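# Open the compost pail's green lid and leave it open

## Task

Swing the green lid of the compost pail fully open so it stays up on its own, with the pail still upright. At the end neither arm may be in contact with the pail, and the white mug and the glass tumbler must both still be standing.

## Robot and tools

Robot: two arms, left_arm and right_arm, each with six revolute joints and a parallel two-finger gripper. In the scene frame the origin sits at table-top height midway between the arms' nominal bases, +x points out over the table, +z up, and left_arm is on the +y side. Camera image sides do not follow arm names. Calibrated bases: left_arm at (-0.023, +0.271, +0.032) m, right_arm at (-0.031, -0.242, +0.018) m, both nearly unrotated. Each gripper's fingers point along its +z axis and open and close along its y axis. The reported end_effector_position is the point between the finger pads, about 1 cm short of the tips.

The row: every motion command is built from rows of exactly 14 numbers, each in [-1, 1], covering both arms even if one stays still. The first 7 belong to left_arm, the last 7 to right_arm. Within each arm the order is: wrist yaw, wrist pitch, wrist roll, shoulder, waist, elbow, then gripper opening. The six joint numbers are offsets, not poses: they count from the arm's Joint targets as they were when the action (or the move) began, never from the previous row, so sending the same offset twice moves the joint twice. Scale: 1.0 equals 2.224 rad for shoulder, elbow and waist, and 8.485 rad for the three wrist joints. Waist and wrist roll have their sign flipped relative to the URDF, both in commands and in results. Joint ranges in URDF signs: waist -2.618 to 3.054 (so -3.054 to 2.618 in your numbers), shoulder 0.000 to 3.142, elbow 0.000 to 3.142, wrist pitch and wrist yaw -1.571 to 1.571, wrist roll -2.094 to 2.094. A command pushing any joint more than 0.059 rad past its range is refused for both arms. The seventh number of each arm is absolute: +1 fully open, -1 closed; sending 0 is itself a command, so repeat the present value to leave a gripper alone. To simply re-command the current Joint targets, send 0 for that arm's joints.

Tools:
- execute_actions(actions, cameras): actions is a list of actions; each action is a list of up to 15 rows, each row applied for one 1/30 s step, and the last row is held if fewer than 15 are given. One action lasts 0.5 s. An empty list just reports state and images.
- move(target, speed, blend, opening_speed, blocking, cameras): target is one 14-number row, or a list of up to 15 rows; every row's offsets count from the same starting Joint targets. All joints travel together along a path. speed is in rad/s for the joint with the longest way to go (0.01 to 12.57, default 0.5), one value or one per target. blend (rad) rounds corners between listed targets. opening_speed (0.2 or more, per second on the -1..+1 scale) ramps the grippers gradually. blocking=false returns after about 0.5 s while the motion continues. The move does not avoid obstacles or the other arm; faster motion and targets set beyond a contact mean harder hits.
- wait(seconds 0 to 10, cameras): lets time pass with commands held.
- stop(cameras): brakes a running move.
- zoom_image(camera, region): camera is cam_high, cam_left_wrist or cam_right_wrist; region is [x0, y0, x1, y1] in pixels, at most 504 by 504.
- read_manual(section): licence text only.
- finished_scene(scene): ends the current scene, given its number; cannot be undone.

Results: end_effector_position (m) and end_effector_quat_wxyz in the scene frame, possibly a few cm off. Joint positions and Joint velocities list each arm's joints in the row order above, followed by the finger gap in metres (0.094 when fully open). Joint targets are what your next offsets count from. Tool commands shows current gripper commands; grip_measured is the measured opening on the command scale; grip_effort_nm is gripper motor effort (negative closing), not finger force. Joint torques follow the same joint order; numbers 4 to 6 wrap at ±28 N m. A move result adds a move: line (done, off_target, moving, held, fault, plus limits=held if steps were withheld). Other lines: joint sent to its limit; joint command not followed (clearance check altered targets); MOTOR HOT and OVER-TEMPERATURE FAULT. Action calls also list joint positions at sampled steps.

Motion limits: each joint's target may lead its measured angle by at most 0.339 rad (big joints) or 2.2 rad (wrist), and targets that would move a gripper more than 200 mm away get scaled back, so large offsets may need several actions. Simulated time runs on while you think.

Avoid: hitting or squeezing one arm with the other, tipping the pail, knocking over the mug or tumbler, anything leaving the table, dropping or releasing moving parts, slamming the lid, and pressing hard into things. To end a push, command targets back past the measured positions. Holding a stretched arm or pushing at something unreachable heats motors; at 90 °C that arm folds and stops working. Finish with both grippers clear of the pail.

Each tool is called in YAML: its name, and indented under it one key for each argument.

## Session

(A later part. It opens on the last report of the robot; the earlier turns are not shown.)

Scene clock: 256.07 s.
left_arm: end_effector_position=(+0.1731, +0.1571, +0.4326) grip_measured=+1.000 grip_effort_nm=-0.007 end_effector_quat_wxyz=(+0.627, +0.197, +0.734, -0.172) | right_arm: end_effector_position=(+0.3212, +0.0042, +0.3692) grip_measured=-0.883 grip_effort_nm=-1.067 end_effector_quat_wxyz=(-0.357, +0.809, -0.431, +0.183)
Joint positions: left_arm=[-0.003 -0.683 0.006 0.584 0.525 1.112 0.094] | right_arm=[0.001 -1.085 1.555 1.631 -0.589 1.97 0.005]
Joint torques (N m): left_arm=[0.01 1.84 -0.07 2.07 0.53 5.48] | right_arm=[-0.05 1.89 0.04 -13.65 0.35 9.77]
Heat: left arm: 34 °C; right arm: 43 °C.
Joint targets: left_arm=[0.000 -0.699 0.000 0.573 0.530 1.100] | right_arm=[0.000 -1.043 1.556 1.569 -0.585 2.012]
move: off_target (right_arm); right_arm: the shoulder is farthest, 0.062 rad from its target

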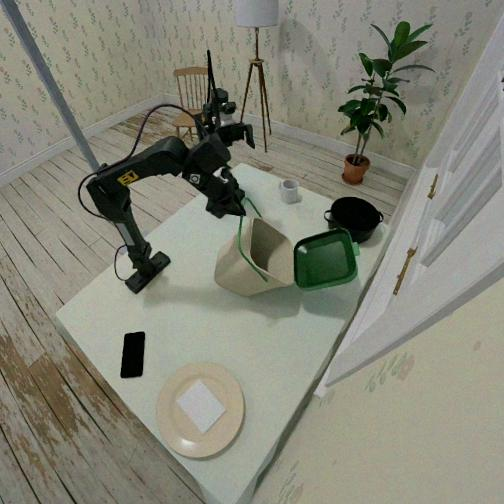

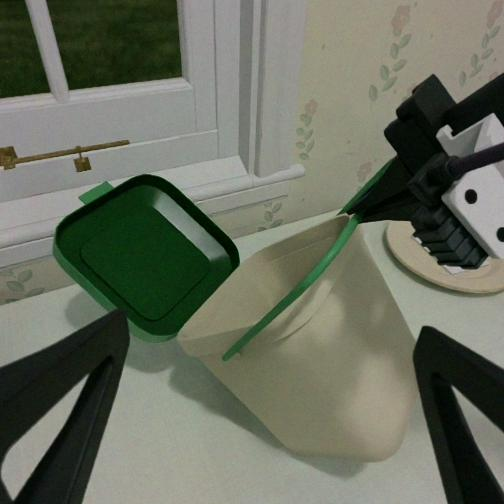

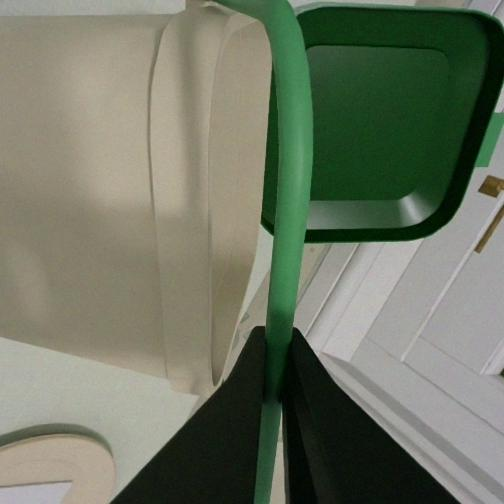

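move:
  target: [0,0,0,0,0,0,1,0,-0.0068,0,0.019,0,0.0674,-0.97]
  speed: 0.1

Scene clock: 265.70 s.
left_arm: end_effector_position=(+0.1731, +0.1571, +0.4326) grip_measured=+1.000 grip_effort_nm=-0.007 end_effector_quat_wxyz=(+0.627, +0.197, +0.734, -0.172) | right_arm: end_effector_position=(+0.3087, -0.0045, +0.4033) grip_measured=-0.884 grip_effort_nm=-1.067 end_effector_quat_wxyz=(-0.371, +0.802, -0.427, +0.190)
Joint positions: left_arm=[-0.003 -0.683 0.006 0.584 0.525 1.112 0.094] | right_arm=[0.001 -1.188 1.555 1.631 -0.589 2.108 0.005]
Joint torques (N m): left_arm=[0.01 1.84 -0.07 2.06 0.49 5.52] | right_arm=[-0.06 2.32 0.04 -9.09 0.38 10.51]
Heat: left arm: 34 °C; right arm: 40 °C.
Joint targets: left_arm=[0.000 -0.699 0.000 0.573 0.530 1.100] | right_arm=[0.000 -1.101 1.556 1.612 -0.585 2.162]
move: off_target (right_arm); right_arm: the wrist pitch is farthest, 0.087 rad from its target

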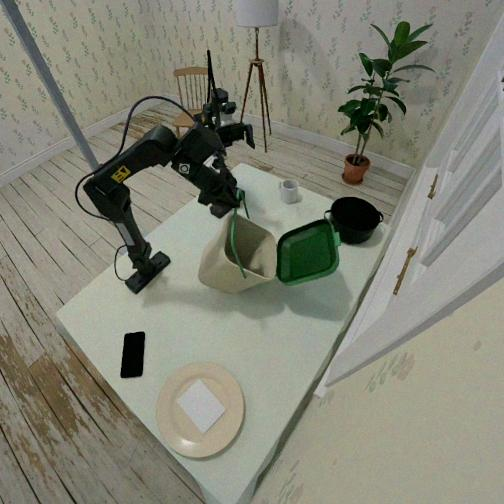

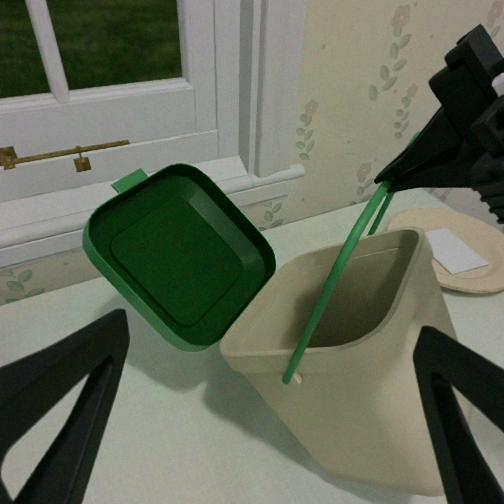

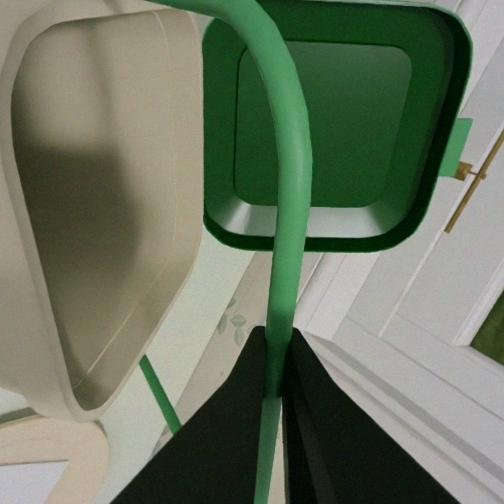

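move:
  target: [0,0,0,0,0,0,1,0,0.0135,0,-0.0943,0,-0.1678,-0.97]
  speed: 0.1

Scene clock: 276.73 s.
left_arm: end_effector_position=(+0.1731, +0.1571, +0.4326) grip_measured=+1.000 grip_effort_nm=-0.002 end_effector_quat_wxyz=(+0.627, +0.197, +0.734, -0.172) | right_arm: end_effector_position=(+0.2927, -0.0154, +0.3857) grip_measured=-0.884 grip_effort_nm=-1.067 end_effector_quat_wxyz=(-0.393, +0.792, -0.422, +0.201)
Joint positions: left_arm=[-0.003 -0.683 0.006 0.584 0.525 1.112 0.094] | right_arm=[0 -1.001 1.555 1.448 -0.589 1.792 0.005]
Joint torques (N m): left_arm=[0.01 1.84 -0.06 2.03 0.55 5.46] | right_arm=[-0.04 1.66 0.04 -10.36 0.34 5.65]
Heat: left arm: 35 °C; right arm: 38 °C.
Joint targets: left_arm=[0.000 -0.699 0.000 0.573 0.530 1.100] | right_arm=[0.001 -0.986 1.556 1.402 -0.585 1.789]
move: off_target (right_arm); right_arm: the shoulder is farthest, 0.046 rad from its target

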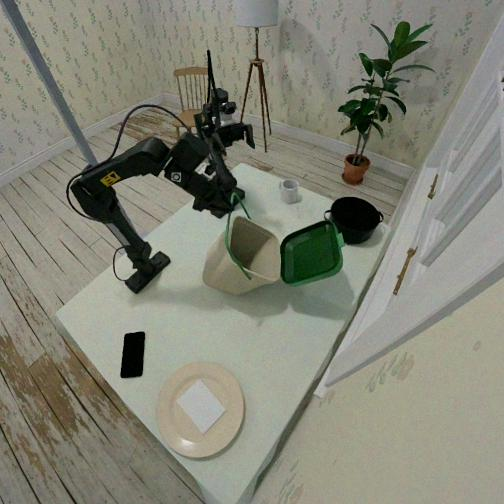

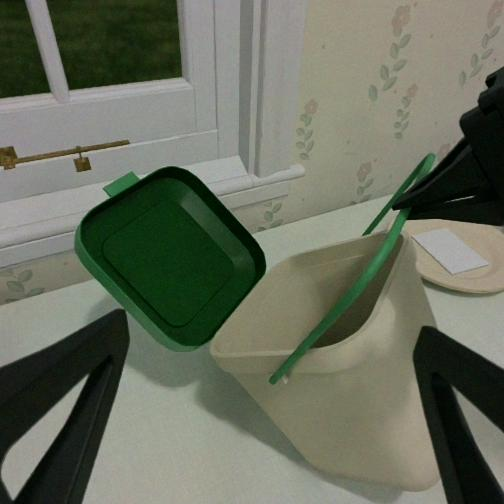

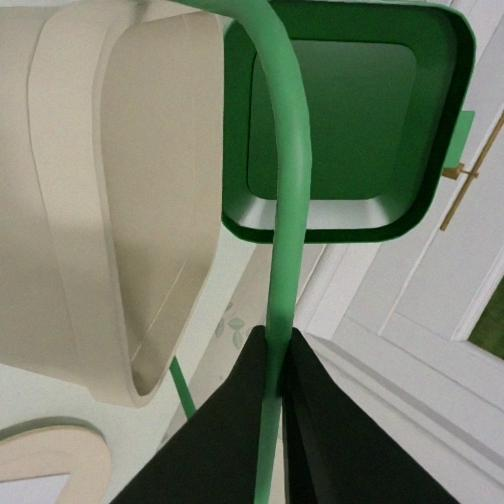

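move:
  target: [0,0,0,0,0,0,1,0,-0.0143,0,0.0278,0,0.1045,-0.97]
  speed: 0.1

Scene clock: 283.83 s.
left_arm: end_effector_position=(+0.1731, +0.1571, +0.4326) grip_measured=+1.000 grip_effort_nm=-0.007 end_effector_quat_wxyz=(+0.627, +0.197, +0.734, -0.172) | right_arm: end_effector_position=(+0.2725, -0.0293, +0.4093) grip_measured=-0.884 grip_effort_nm=-1.067 end_effector_quat_wxyz=(-0.377, +0.800, -0.425, +0.193)
Joint positions: left_arm=[-0.003 -0.683 0.006 0.584 0.525 1.112 0.094] | right_arm=[-0.001 -1.194 1.555 1.469 -0.589 1.967 0.005]
Joint torques (N m): left_arm=[0.02 1.83 -0.06 2 0.53 5.48] | right_arm=[-0.03 2.33 0.05 -5.96 0.35 10.43]
Heat: left arm: 35 °C; right arm: 38 °C.
Joint targets: left_arm=[0.000 -0.699 0.000 0.573 0.530 1.100] | right_arm=[0.000 -1.108 1.556 1.464 -0.585 2.021]
move: off_target (right_arm); right_arm: the wrist pitch is farthest, 0.087 rad from its target

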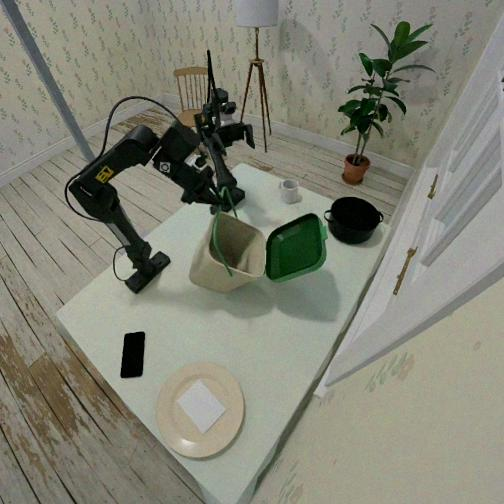

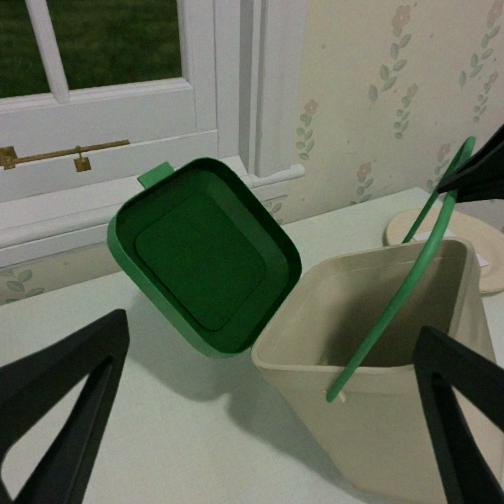

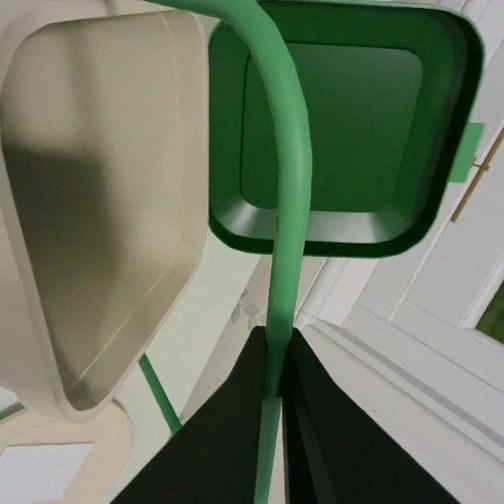

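move:
  target: [0,0,0,0,0,0,1,0,-0.014,0,0.0347,0,0.102,-0.97]
  speed: 0.08

Scene clock: 292.00 s.
left_arm: end_effector_position=(+0.1731, +0.1571, +0.4326) grip_measured=+1.000 grip_effort_nm=-0.002 end_effector_quat_wxyz=(+0.627, +0.197, +0.734, -0.172) | right_arm: end_effector_position=(+0.2697, -0.0313, +0.4423) grip_measured=-0.884 grip_effort_nm=-1.062 end_effector_quat_wxyz=(-0.388, +0.795, -0.423, +0.198)
Joint positions: left_arm=[-0.003 -0.683 0.006 0.584 0.525 1.112 0.094] | right_arm=[-0.001 -1.32 1.555 1.546 -0.589 2.197 0.005]
Joint torques (N m): left_arm=[0.01 1.83 -0.06 2.04 0.53 5.48] | right_arm=[-0.04 2.43 0.04 -6.08 0.35 9.52]
Heat: left arm: 35 °C; right arm: 40 °C.
Joint targets: left_arm=[0.000 -0.699 0.000 0.573 0.530 1.100] | right_arm=[0.000 -1.226 1.556 1.541 -0.585 2.248]
move: off_target (right_arm); right_arm: the wrist pitch is farthest, 0.093 rad from its target

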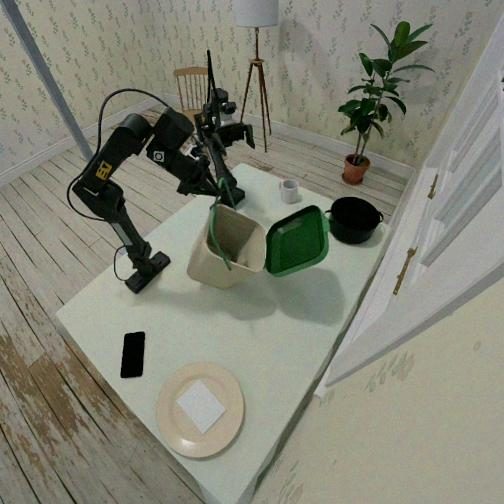

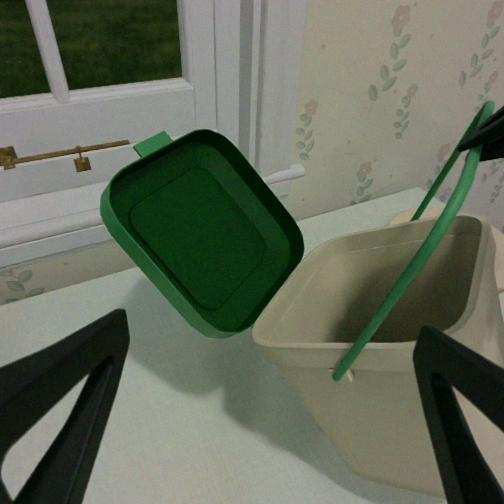

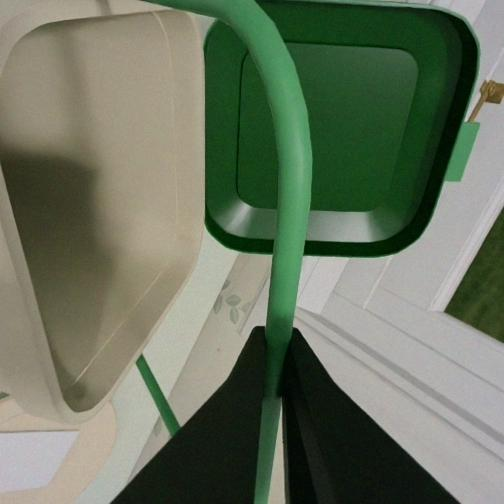

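move:
  target: [0,0,0,0,0,0,1,0,0.0164,0,-0.058,0,-0.1386,-0.97]
  speed: 0.1

Scene clock: 300.70 s.
left_arm: end_effector_position=(+0.1731, +0.1571, +0.4326) grip_measured=+1.000 grip_effort_nm=0.002 end_effector_quat_wxyz=(+0.627, +0.197, +0.734, -0.172) | right_arm: end_effector_position=(+0.2759, -0.0269, +0.3955) grip_measured=-0.884 grip_effort_nm=-1.067 end_effector_quat_wxyz=(-0.365, +0.805, -0.428, +0.186)
Joint positions: left_arm=[-0.003 -0.683 0.006 0.584 0.525 1.112 0.094] | right_arm=[-0.001 -1.18 1.555 1.476 -0.589 1.93 0.005]
Joint torques (N m): left_arm=[0.02 1.84 -0.06 2.04 0.54 5.46] | right_arm=[-0.04 2.33 0.05 -11.82 0.34 6.37]
Heat: left arm: 35 °C; right arm: 42 °C.
Joint targets: left_arm=[0.000 -0.699 0.000 0.573 0.530 1.100] | right_arm=[0.000 -1.087 1.556 1.412 -0.585 1.940]
move: off_target (right_arm); right_arm: the wrist pitch is farthest, 0.094 rad from its target

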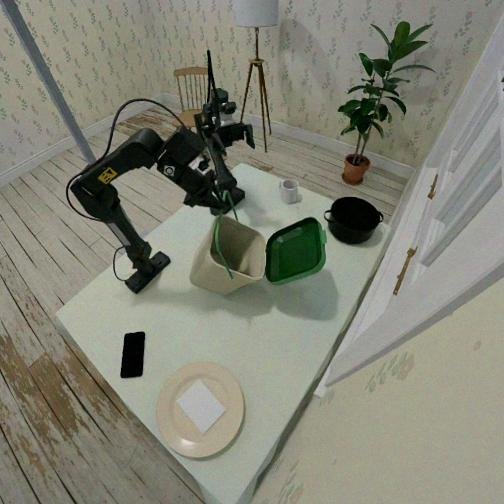

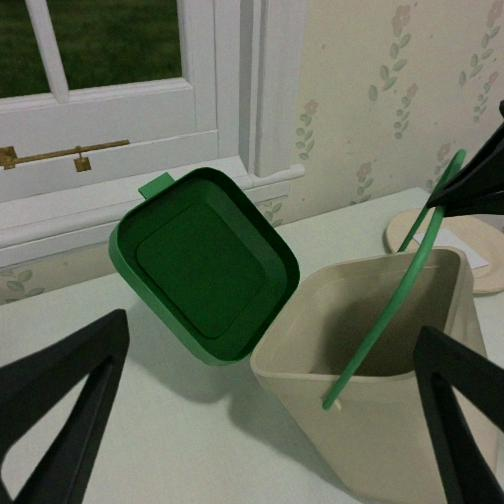

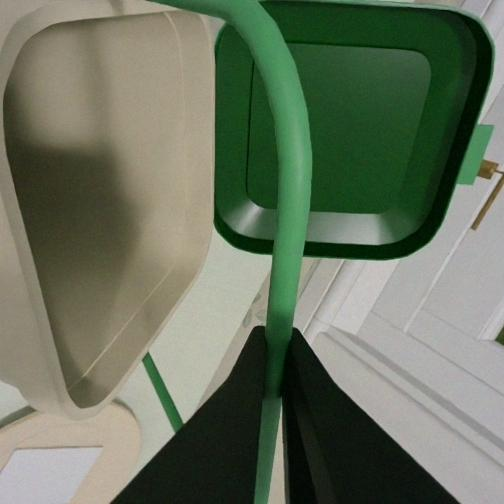

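move:
  target: [0,0,0,0,0,0,1,0,-0.0285,0,-0.0568,0,-0.0339,-0.97]
  speed: 0.1

Scene clock: 309.50 s.
left_arm: end_effector_position=(+0.1731, +0.1571, +0.4326) grip_measured=+1.000 grip_effort_nm=0.002 end_effector_quat_wxyz=(+0.627, +0.197, +0.734, -0.172) | right_arm: end_effector_position=(+0.2186, -0.0663, +0.3918) grip_measured=-0.884 grip_effort_nm=-1.062 end_effector_quat_wxyz=(-0.334, +0.819, -0.435, +0.169)
Joint positions: left_arm=[-0.003 -0.683 0.006 0.584 0.525 1.112 0.094] | right_arm=[-0.004 -1.349 1.555 1.319 -0.589 1.866 0.005]
Joint torques (N m): left_arm=[0.01 1.82 -0.07 2.04 0.5 5.45] | right_arm=[-0.01 1.64 0.04 -6.79 0.32 4.97]
Heat: left arm: 35 °C; right arm: 43 °C.
Joint targets: left_arm=[0.000 -0.699 0.000 0.573 0.530 1.100] | right_arm=[0.000 -1.329 1.556 1.285 -0.585 1.864]
move: done

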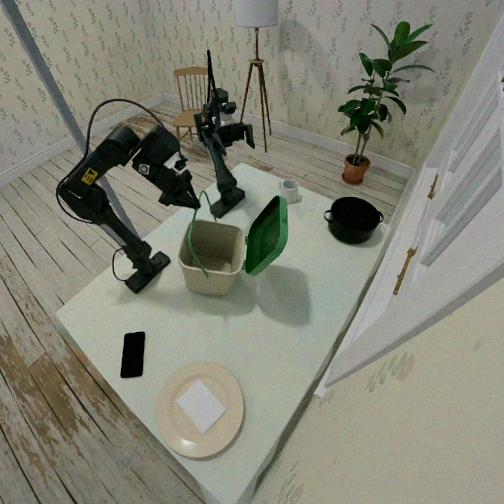

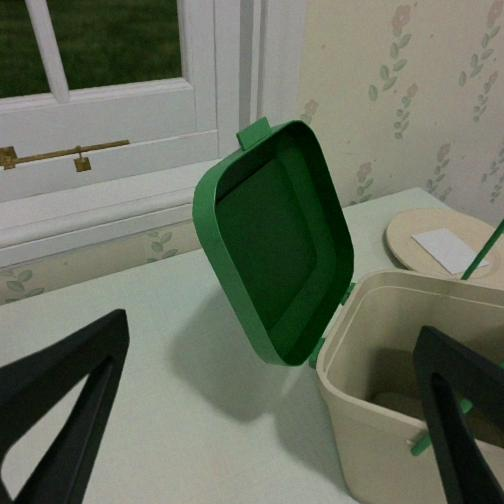

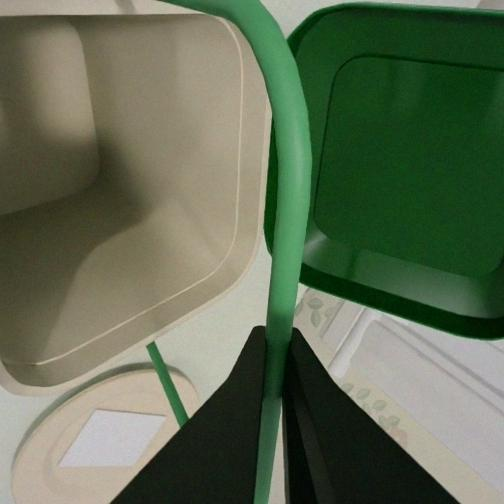

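move:
  target:
    - [0,0,0,0,0,0,1,0,-0.0083,0,-0.0402,0,-0.0535,-0.97]
    - [0,0,0,0,0,0,1,0,-0.0176,0,-0.0836,0,-0.1065,-0.97]
  speed: 0.15

Scene clock: 324.17 s.
left_arm: end_effector_position=(+0.1731, +0.1571, +0.4326) grip_measured=+1.000 grip_effort_nm=-0.007 end_effector_quat_wxyz=(+0.627, +0.197, +0.734, -0.172) | right_arm: end_effector_position=(+0.1636, -0.0998, +0.3707) grip_measured=-0.884 grip_effort_nm=-1.067 end_effector_quat_wxyz=(-0.331, +0.824, -0.433, +0.156)
Joint positions: left_arm=[-0.003 -0.683 0.006 0.584 0.525 1.112 0.094] | right_arm=[-0.026 -1.391 1.555 1.089 -0.589 1.657 0.005]
Joint torques (N m): left_arm=[0.01 1.83 -0.07 2.04 0.54 5.46] | right_arm=[0.22 0.68 0.05 -0.09 0.35 2.37]
Heat: left arm: 35 °C; right arm: 39 °C.
Joint targets: left_arm=[0.000 -0.699 0.000 0.573 0.530 1.100] | right_arm=[0.001 -1.478 1.556 1.099 -0.585 1.627]
move: off_target (right_arm); right_arm: the wrist pitch is farthest, 0.087 rad from its target

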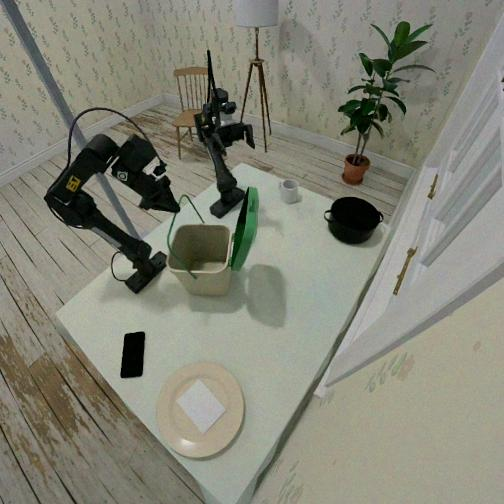

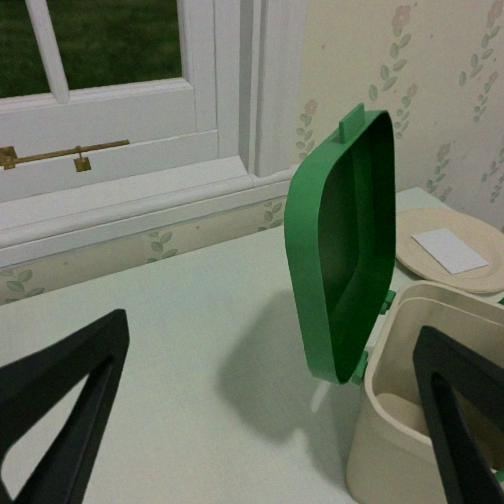

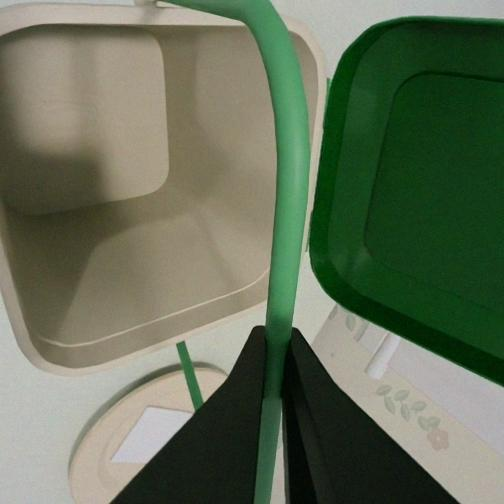

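move:
  target: [0,0,0,0,0,0,1,0,0.0093,0,0.0434,0,0.053,-0.97]
  speed: 0.1

Scene clock: 330.70 s.
left_arm: end_effector_position=(+0.1731, +0.1571, +0.4326) grip_measured=+1.000 grip_effort_nm=-0.007 end_effector_quat_wxyz=(+0.627, +0.197, +0.734, -0.172) | right_arm: end_effector_position=(+0.1831, -0.0861, +0.3768) grip_measured=-0.884 grip_effort_nm=-1.067 end_effector_quat_wxyz=(-0.328, +0.825, -0.434, +0.154)
Joint positions: left_arm=[-0.003 -0.683 0.006 0.584 0.525 1.112 0.094] | right_arm=[-0.026 -1.381 1.555 1.181 -0.589 1.733 0.005]
Joint torques (N m): left_arm=[0 1.83 -0.08 2.07 0.57 5.46] | right_arm=[0.22 1.27 0.05 -0.79 0.35 6.16]
Heat: left arm: 35 °C; right arm: 38 °C.
Joint targets: left_arm=[0.000 -0.699 0.000 0.573 0.530 1.100] | right_arm=[0.001 -1.399 1.556 1.196 -0.585 1.745]
move: done

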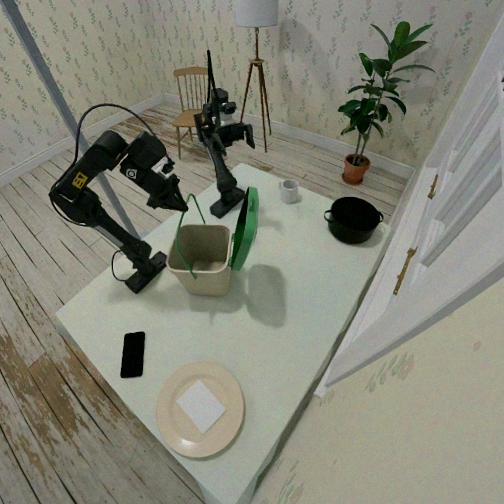

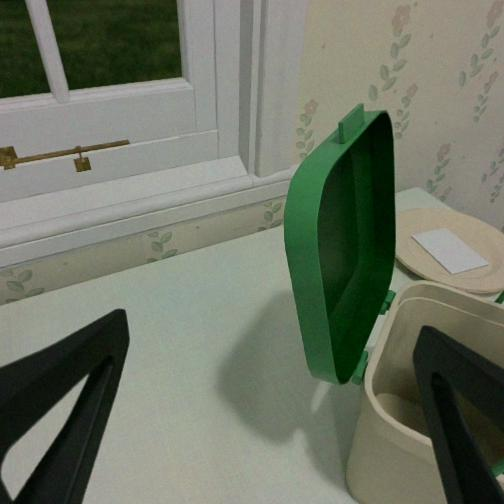

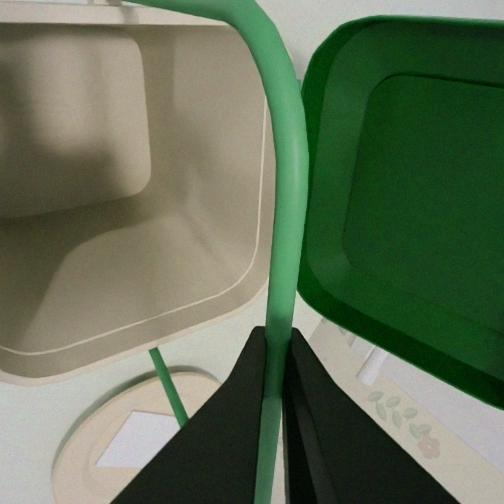

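move:
  target: [0,0,0,0,0.09,0,1,0,0,0,0,0,0,-0.97]
  speed: 0.5
  cameras: ["cam_left_wrist","cam_high"]

zoom_image:
  camera: "cam_high"
  region: [130, 150, 290, 310]

Scene clock: 337.23 s.
left_arm: end_effector_position=(+0.1464, +0.1203, +0.4326) grip_measured=+1.000 grip_effort_nm=-0.007 end_effector_quat_wxyz=(+0.607, +0.270, +0.710, -0.234) | right_arm: end_effector_position=(+0.1831, -0.0861, +0.3768) grip_measured=-0.884 grip_effort_nm=-1.067 end_effector_quat_wxyz=(-0.328, +0.825, -0.434, +0.154)
Joint positions: left_arm=[-0.002 -0.683 0.005 0.584 0.725 1.112 0.094] | right_arm=[-0.026 -1.381 1.555 1.181 -0.589 1.733 0.005]
Joint torques (N m): left_arm=[0.01 1.83 -0.07 2.03 0.53 5.45] | right_arm=[0.22 1.27 0.04 -0.76 0.32 6.19]
Heat: left arm: 35 °C; right arm: 38 °C.
Joint targets: left_arm=[0.000 -0.699 -0.001 0.573 0.730 1.100] | right_arm=[0.001 -1.399 1.556 1.196 -0.585 1.745]
move: done
Images, in order (width x height): cam_high 504x504, cam_left_wrist 504x504.

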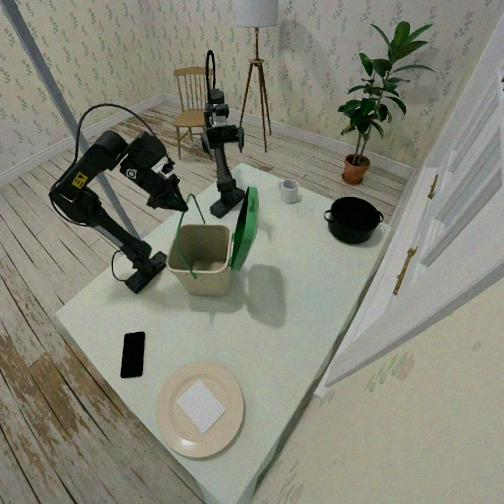

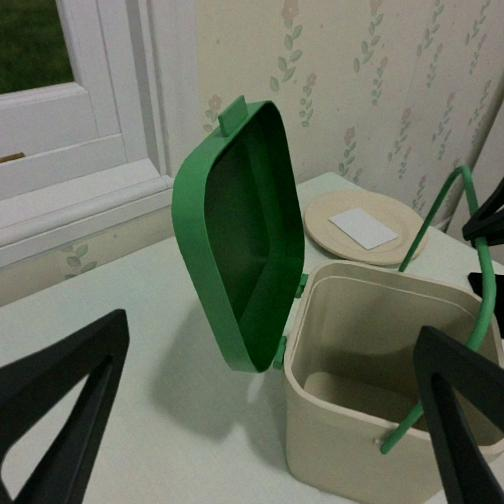

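Scaled by 3.150 (camera's finer frame: 720x720).

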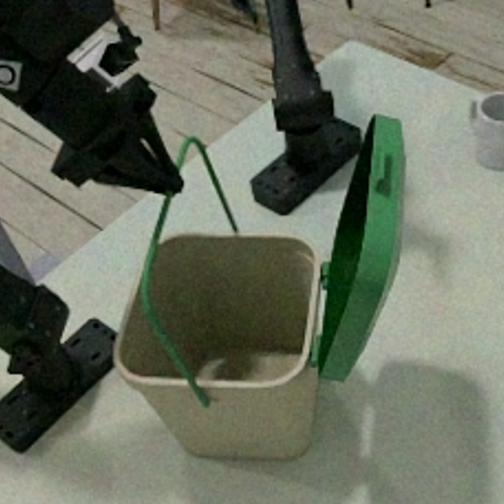

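move:
  target: [0,0,0,0,0,0,1,0,-0.0053,0,-0.0567,0,-0.0816,-0.97]
  speed: 0.1

Scene clock: 346.17 s.
left_arm: end_effector_position=(+0.1464, +0.1203, +0.4326) grip_measured=+1.000 grip_effort_nm=0.002 end_effector_quat_wxyz=(+0.607, +0.270, +0.710, -0.234) | right_arm: end_effector_position=(+0.1625, -0.0984, +0.3706) grip_measured=-0.884 grip_effort_nm=-1.067 end_effector_quat_wxyz=(-0.349, +0.818, -0.427, +0.160)
Joint positions: left_arm=[-0.002 -0.683 0.005 0.584 0.725 1.112 0.094] | right_arm=[-0.036 -1.341 1.555 1.049 -0.589 1.607 0.005]
Joint torques (N m): left_arm=[0.01 1.84 -0.06 2.09 0.55 5.45] | right_arm=[0.31 0.56 0.02 1.17 0.35 1.33]
Heat: left arm: 35 °C; right arm: 37 °C.
Joint targets: left_arm=[0.000 -0.699 -0.001 0.573 0.730 1.100] | right_arm=[0.000 -1.444 1.556 1.070 -0.585 1.564]
move: off_target (right_arm); right_arm: the wrist pitch is farthest, 0.103 rad from its target

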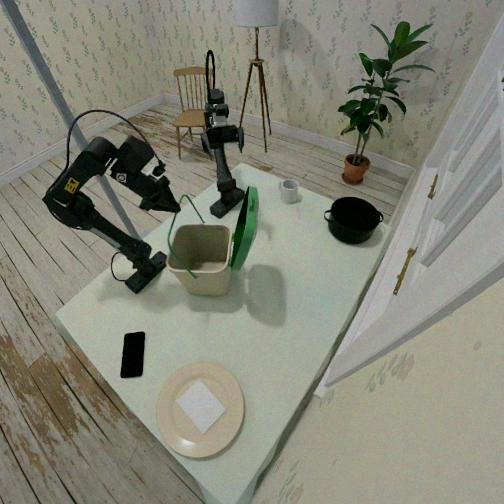

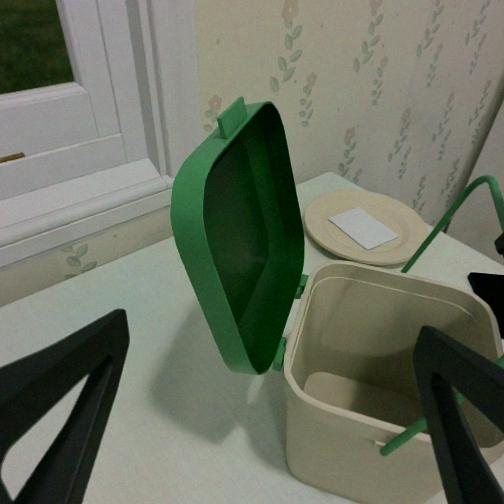

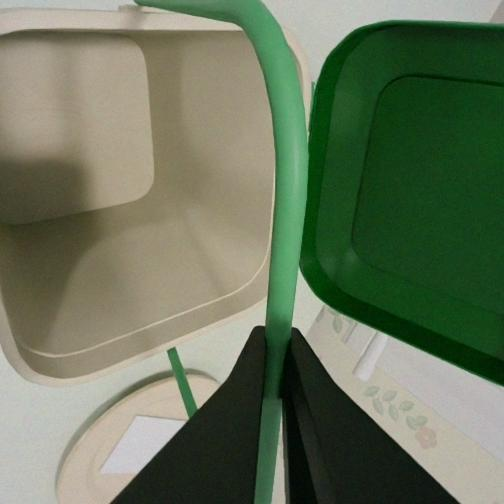

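move:
  target: [0,0,0,0,0,0,1,-0.004,0.011,0,-0.004,0,0.016,-0.97]
  speed: 0.1
  cameras: []

move:
  target: [0,0,0,0,0,0,1,0,0,0,0,0,0,-0.6]
  opening_speed: 0.2

Scene clock: 350.97 s.
left_arm: end_effector_position=(+0.1464, +0.1203, +0.4326) grip_measured=+1.000 grip_effort_nm=0.002 end_effector_quat_wxyz=(+0.607, +0.270, +0.710, -0.234) | right_arm: end_effector_position=(+0.1640, -0.0970, +0.3727) grip_measured=-0.884 grip_effort_nm=-1.067 end_effector_quat_wxyz=(-0.354, +0.817, -0.426, +0.162)
Joint positions: left_arm=[-0.002 -0.683 0.005 0.584 0.725 1.112 0.094] | right_arm=[-0.038 -1.329 1.556 1.049 -0.589 1.607 0.005]
Joint torques (N m): left_arm=[0.01 1.83 -0.05 2.06 0.51 5.48] | right_arm=[-0.01 1.29 0.03 0.27 0.35 4.4]
Heat: left arm: 35 °C; right arm: 37 °C.
Joint targets: left_arm=[0.000 -0.699 -0.001 0.573 0.730 1.100] | right_arm=[-0.033 -1.351 1.556 1.061 -0.585 1.600]
move: done

Scene clock: 353.03 s.
left_arm: end_effector_position=(+0.1464, +0.1203, +0.4326) grip_measured=+1.000 grip_effort_nm=0.002 end_effector_quat_wxyz=(+0.607, +0.270, +0.710, -0.234) | right_arm: end_effector_position=(+0.1654, -0.0961, +0.3713) grip_measured=-0.603 grip_effort_nm=0.120 end_effector_quat_wxyz=(-0.352, +0.818, -0.426, +0.161)
Joint positions: left_arm=[-0.002 -0.683 0.005 0.584 0.725 1.112 0.094] | right_arm=[-0.037 -1.328 1.556 1.056 -0.589 1.607 0.019]
Joint torques (N m): left_arm=[0 1.83 -0.06 2.06 0.54 5.44] | right_arm=[-0.02 1.27 0.03 -0.51 0.34 4.44]
Heat: left arm: 35 °C; right arm: 37 °C.
Joint targets: left_arm=[0.000 -0.699 -0.001 0.573 0.730 1.100] | right_arm=[-0.033 -1.351 1.556 1.061 -0.585 1.600]
move: done

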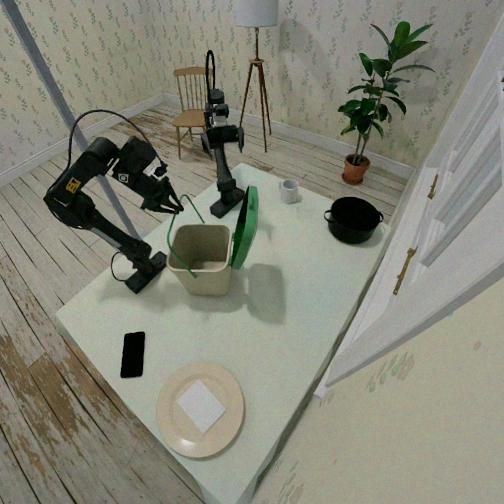

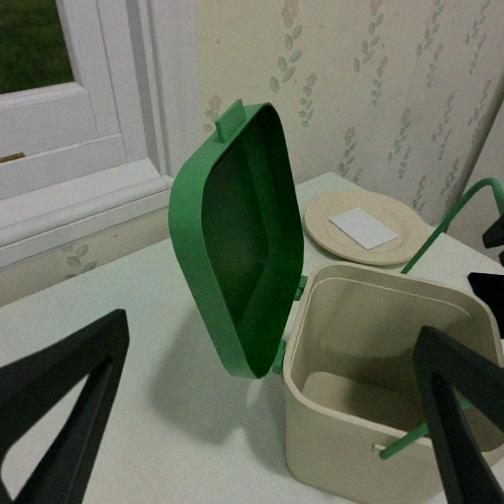

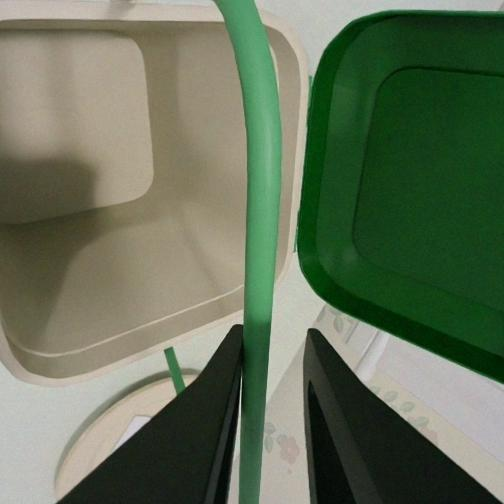

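move:
  target: [0,0,0,0,0,0,1,0.0039,-0.0155,0,-0.0415,0,-0.1119,-0.6]
  speed: 0.15

Scene clock: 358.87 s.
left_arm: end_effector_position=(+0.1464, +0.1203, +0.4326) grip_measured=+1.000 grip_effort_nm=-0.002 end_effector_quat_wxyz=(+0.607, +0.270, +0.710, -0.234) | right_arm: end_effector_position=(+0.1296, -0.1282, +0.2840) grip_measured=-0.603 grip_effort_nm=0.120 end_effector_quat_wxyz=(-0.220, +0.856, -0.454, +0.110)
Joint positions: left_arm=[-0.002 -0.683 0.005 0.584 0.725 1.112 0.094] | right_arm=[-0.005 -1.455 1.556 0.981 -0.589 1.361 0.019]
Joint torques (N m): left_arm=[0 1.83 -0.07 2.04 0.53 5.48] | right_arm=[0.02 0.92 0.03 -1.7 0.35 4.44]
Heat: left arm: 35 °C; right arm: 37 °C.
Joint targets: left_arm=[0.000 -0.699 -0.001 0.573 0.730 1.100] | right_arm=[0.000 -1.482 1.556 0.969 -0.585 1.351]
move: done

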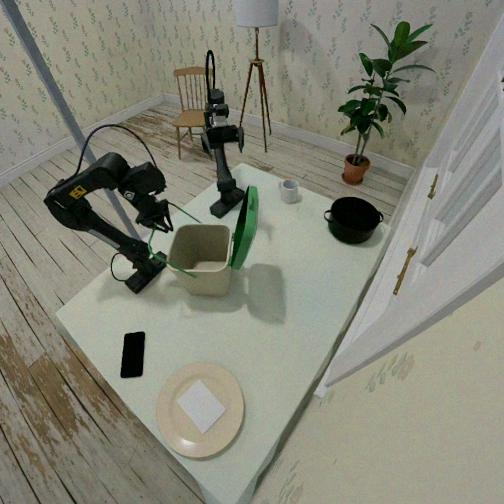

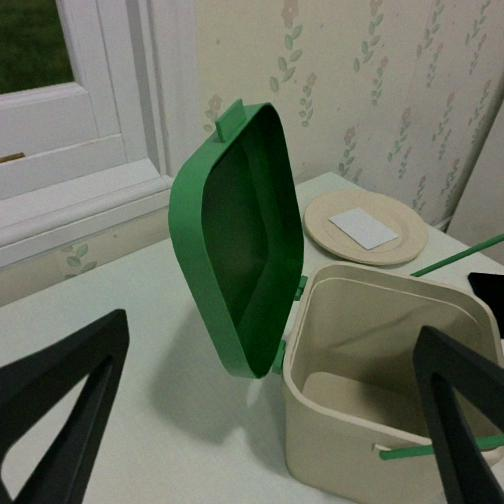

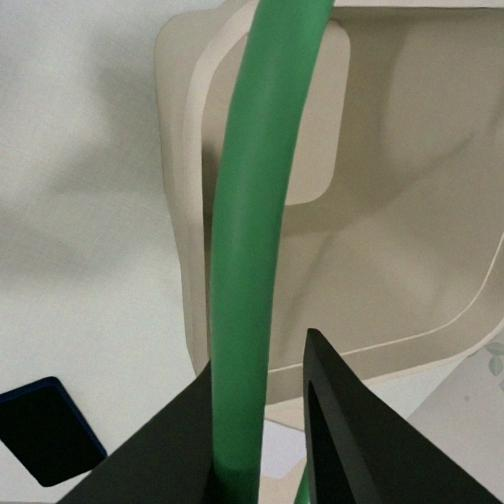

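move:
  target:
    - [0,0,0,0,0,0,1,0,0.0119,0,-0.0447,0,-0.1352,-0.6]
    - [0,0,0,0,0,0,1,0,0.0315,0,-0.0715,0,-0.2368,-0.6]
    - [0,0,0,0,0,0,1,0,0.068,0,-0.0261,0,-0.3305,-0.6]
  speed: 0.25

zoom_image:
  camera: "cam_high"
  region: [110, 160, 290, 340]

Scene clock: 371.97 s.
left_arm: end_effector_position=(+0.1464, +0.1203, +0.4326) grip_measured=+1.000 grip_effort_nm=-0.002 end_effector_quat_wxyz=(+0.607, +0.270, +0.710, -0.234) | right_arm: end_effector_position=(+0.1365, -0.1239, +0.1048) grip_measured=-0.603 grip_effort_nm=0.105 end_effector_quat_wxyz=(-0.176, +0.866, -0.460, +0.089)
Joint positions: left_arm=[-0.002 -0.683 0.005 0.584 0.725 1.112 0.094] | right_arm=[-0.002 -0.895 1.556 0.905 -0.589 0.625 0.019]
Joint torques (N m): left_arm=[-0.01 1.83 -0.07 2.03 0.5 5.48] | right_arm=[-0.03 0.93 0.03 -0.65 0.36 5.53]
Heat: left arm: 35 °C; right arm: 36 °C.
Joint targets: left_arm=[0.000 -0.699 -0.001 0.573 0.730 1.100] | right_arm=[0.000 -0.905 1.556 0.911 -0.585 0.616]
move: done

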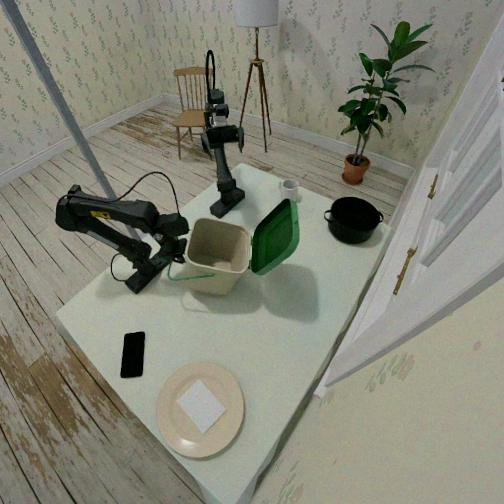

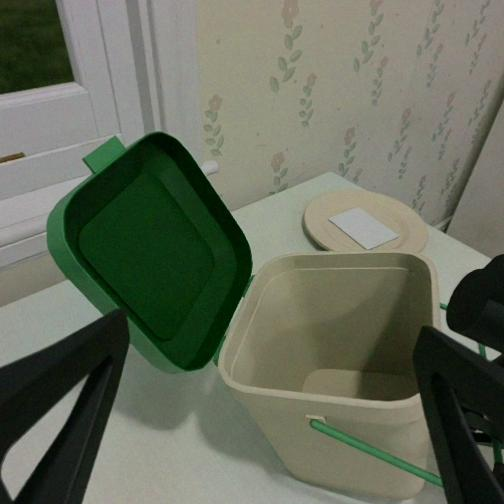

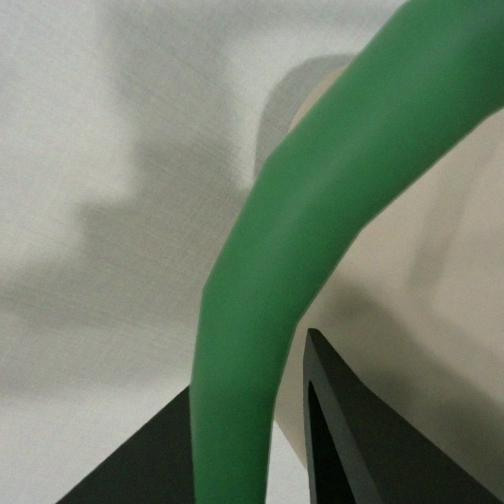

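Scaled by 2.800 (camera's finer frame: 720x720).

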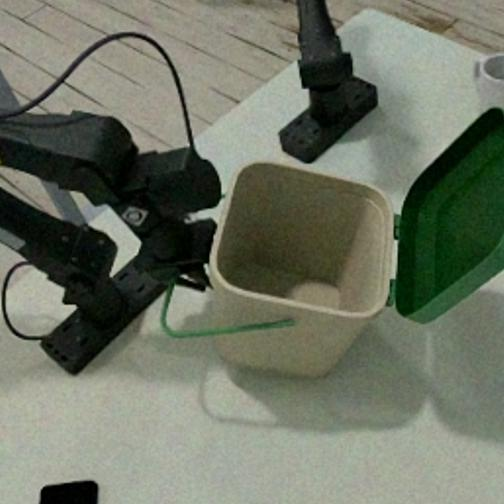

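move:
  target: [0,0,0,0,0,0,1,0,-0.0365,0,-0.0454,0,0.0937,-0.6]
  speed: 0.12

zoom_image:
  camera: "cam_high"
  region: [110, 160, 290, 340]

Scene clock: 380.80 s.
left_arm: end_effector_position=(+0.1464, +0.1203, +0.4326) grip_measured=+1.000 grip_effort_nm=-0.002 end_effector_quat_wxyz=(+0.607, +0.270, +0.710, -0.234) | right_arm: end_effector_position=(+0.1080, -0.1439, +0.1496) grip_measured=-0.602 grip_effort_nm=0.081 end_effector_quat_wxyz=(-0.153, +0.870, -0.462, +0.078)
Joint positions: left_arm=[-0.002 -0.683 0.005 0.584 0.725 1.112 0.094] | right_arm=[-0.002 -1.202 1.557 0.818 -0.589 0.795 0.019]
Joint torques (N m): left_arm=[0 1.82 -0.06 2.04 0.54 5.48] | right_arm=[-0.03 0.85 0.01 -0.95 0.35 8.72]
Heat: left arm: 35 °C; right arm: 35 °C.
Joint targets: left_arm=[0.000 -0.699 -0.001 0.573 0.730 1.100] | right_arm=[0.000 -1.215 1.556 0.810 -0.585 0.824]
move: done

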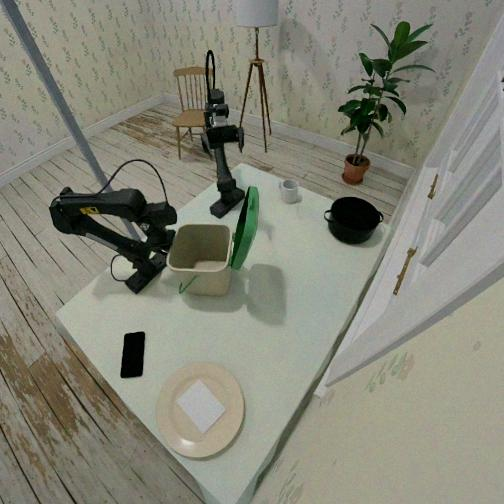

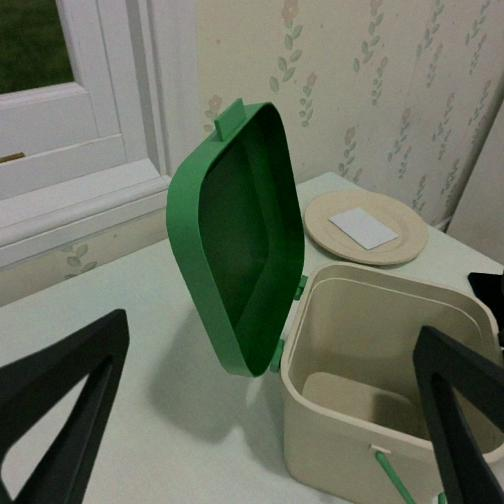

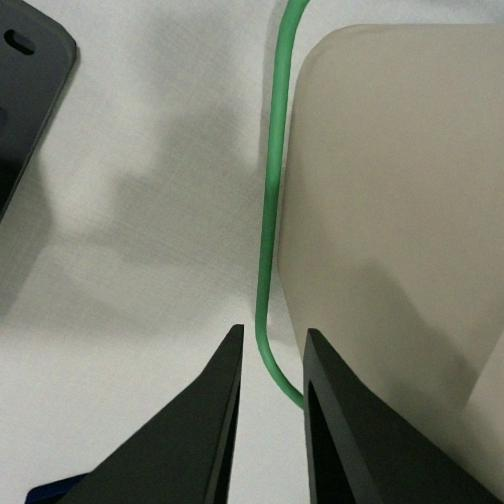

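Scaled by 2.800 (camera's finer frame: 720x720).

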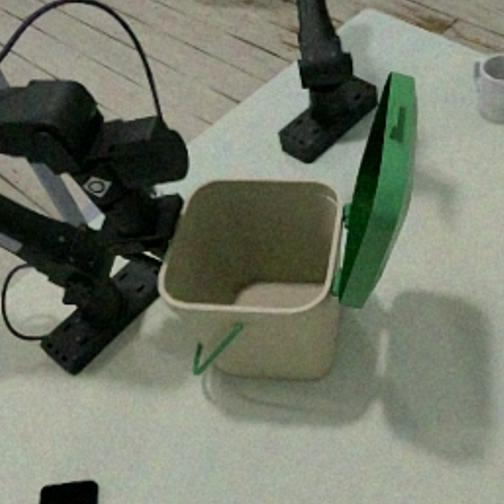

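move:
  target:
    - [0,0,0,0,0,0,1,0,-0.0195,0,0.018,0,0.1018,-0.6]
    - [0,0,0,0,0,0,1,0,-0.0319,0,-0.006,0,0.2287,-0.6]
  speed: 0.3
  blend: 0.03

zoom_image:
  camera: "cam_high"
  region: [110, 160, 290, 340]

Scene clock: 391.53 s.
left_arm: end_effector_position=(+0.1464, +0.1203, +0.4326) grip_measured=+1.000 grip_effort_nm=-0.002 end_effector_quat_wxyz=(+0.607, +0.270, +0.710, -0.234) | right_arm: end_effector_position=(+0.1048, -0.1461, +0.2966) grip_measured=-0.602 grip_effort_nm=0.081 end_effector_quat_wxyz=(-0.273, +0.841, -0.446, +0.139)
Joint positions: left_arm=[-0.002 -0.683 0.005 0.584 0.725 1.112 0.094] | right_arm=[-0.002 -1.459 1.557 0.804 -0.589 1.314 0.019]
Joint torques (N m): left_arm=[-0.01 1.84 -0.07 2.07 0.54 5.44] | right_arm=[-0.03 1.08 0.02 0.65 0.34 6.69]
Heat: left arm: 35 °C; right arm: 35 °C.
Joint targets: left_arm=[0.000 -0.699 -0.001 0.573 0.730 1.100] | right_arm=[0.000 -1.486 1.556 0.796 -0.585 1.332]
move: done

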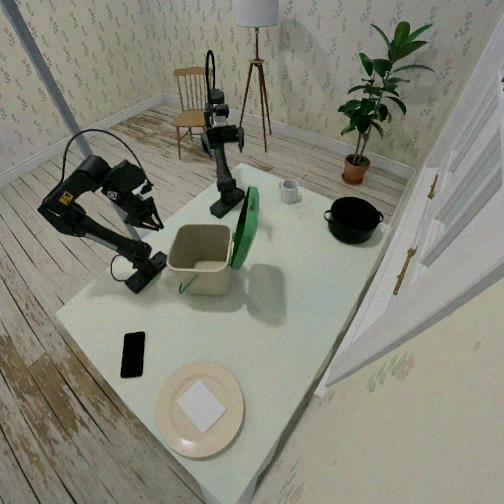

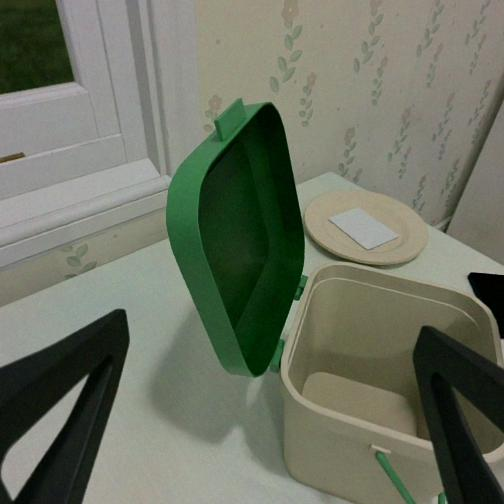

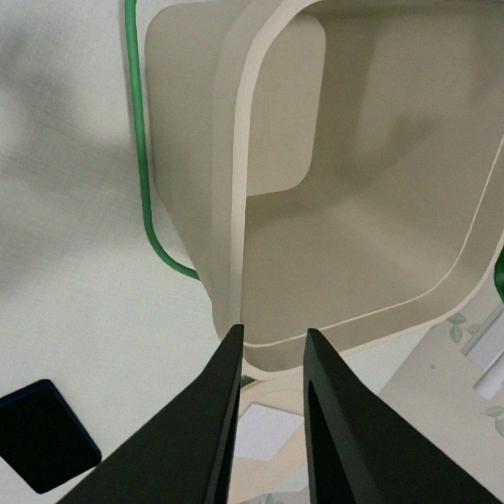

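Scaled by 2.800 (camera's finer frame: 720x720).

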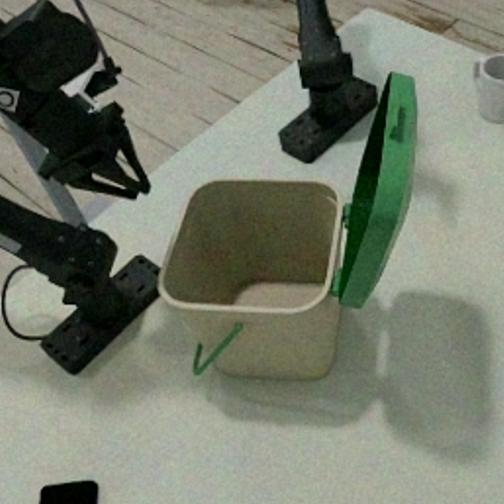

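finished_scene:
  scene: 3

The scene is finished: the task was done.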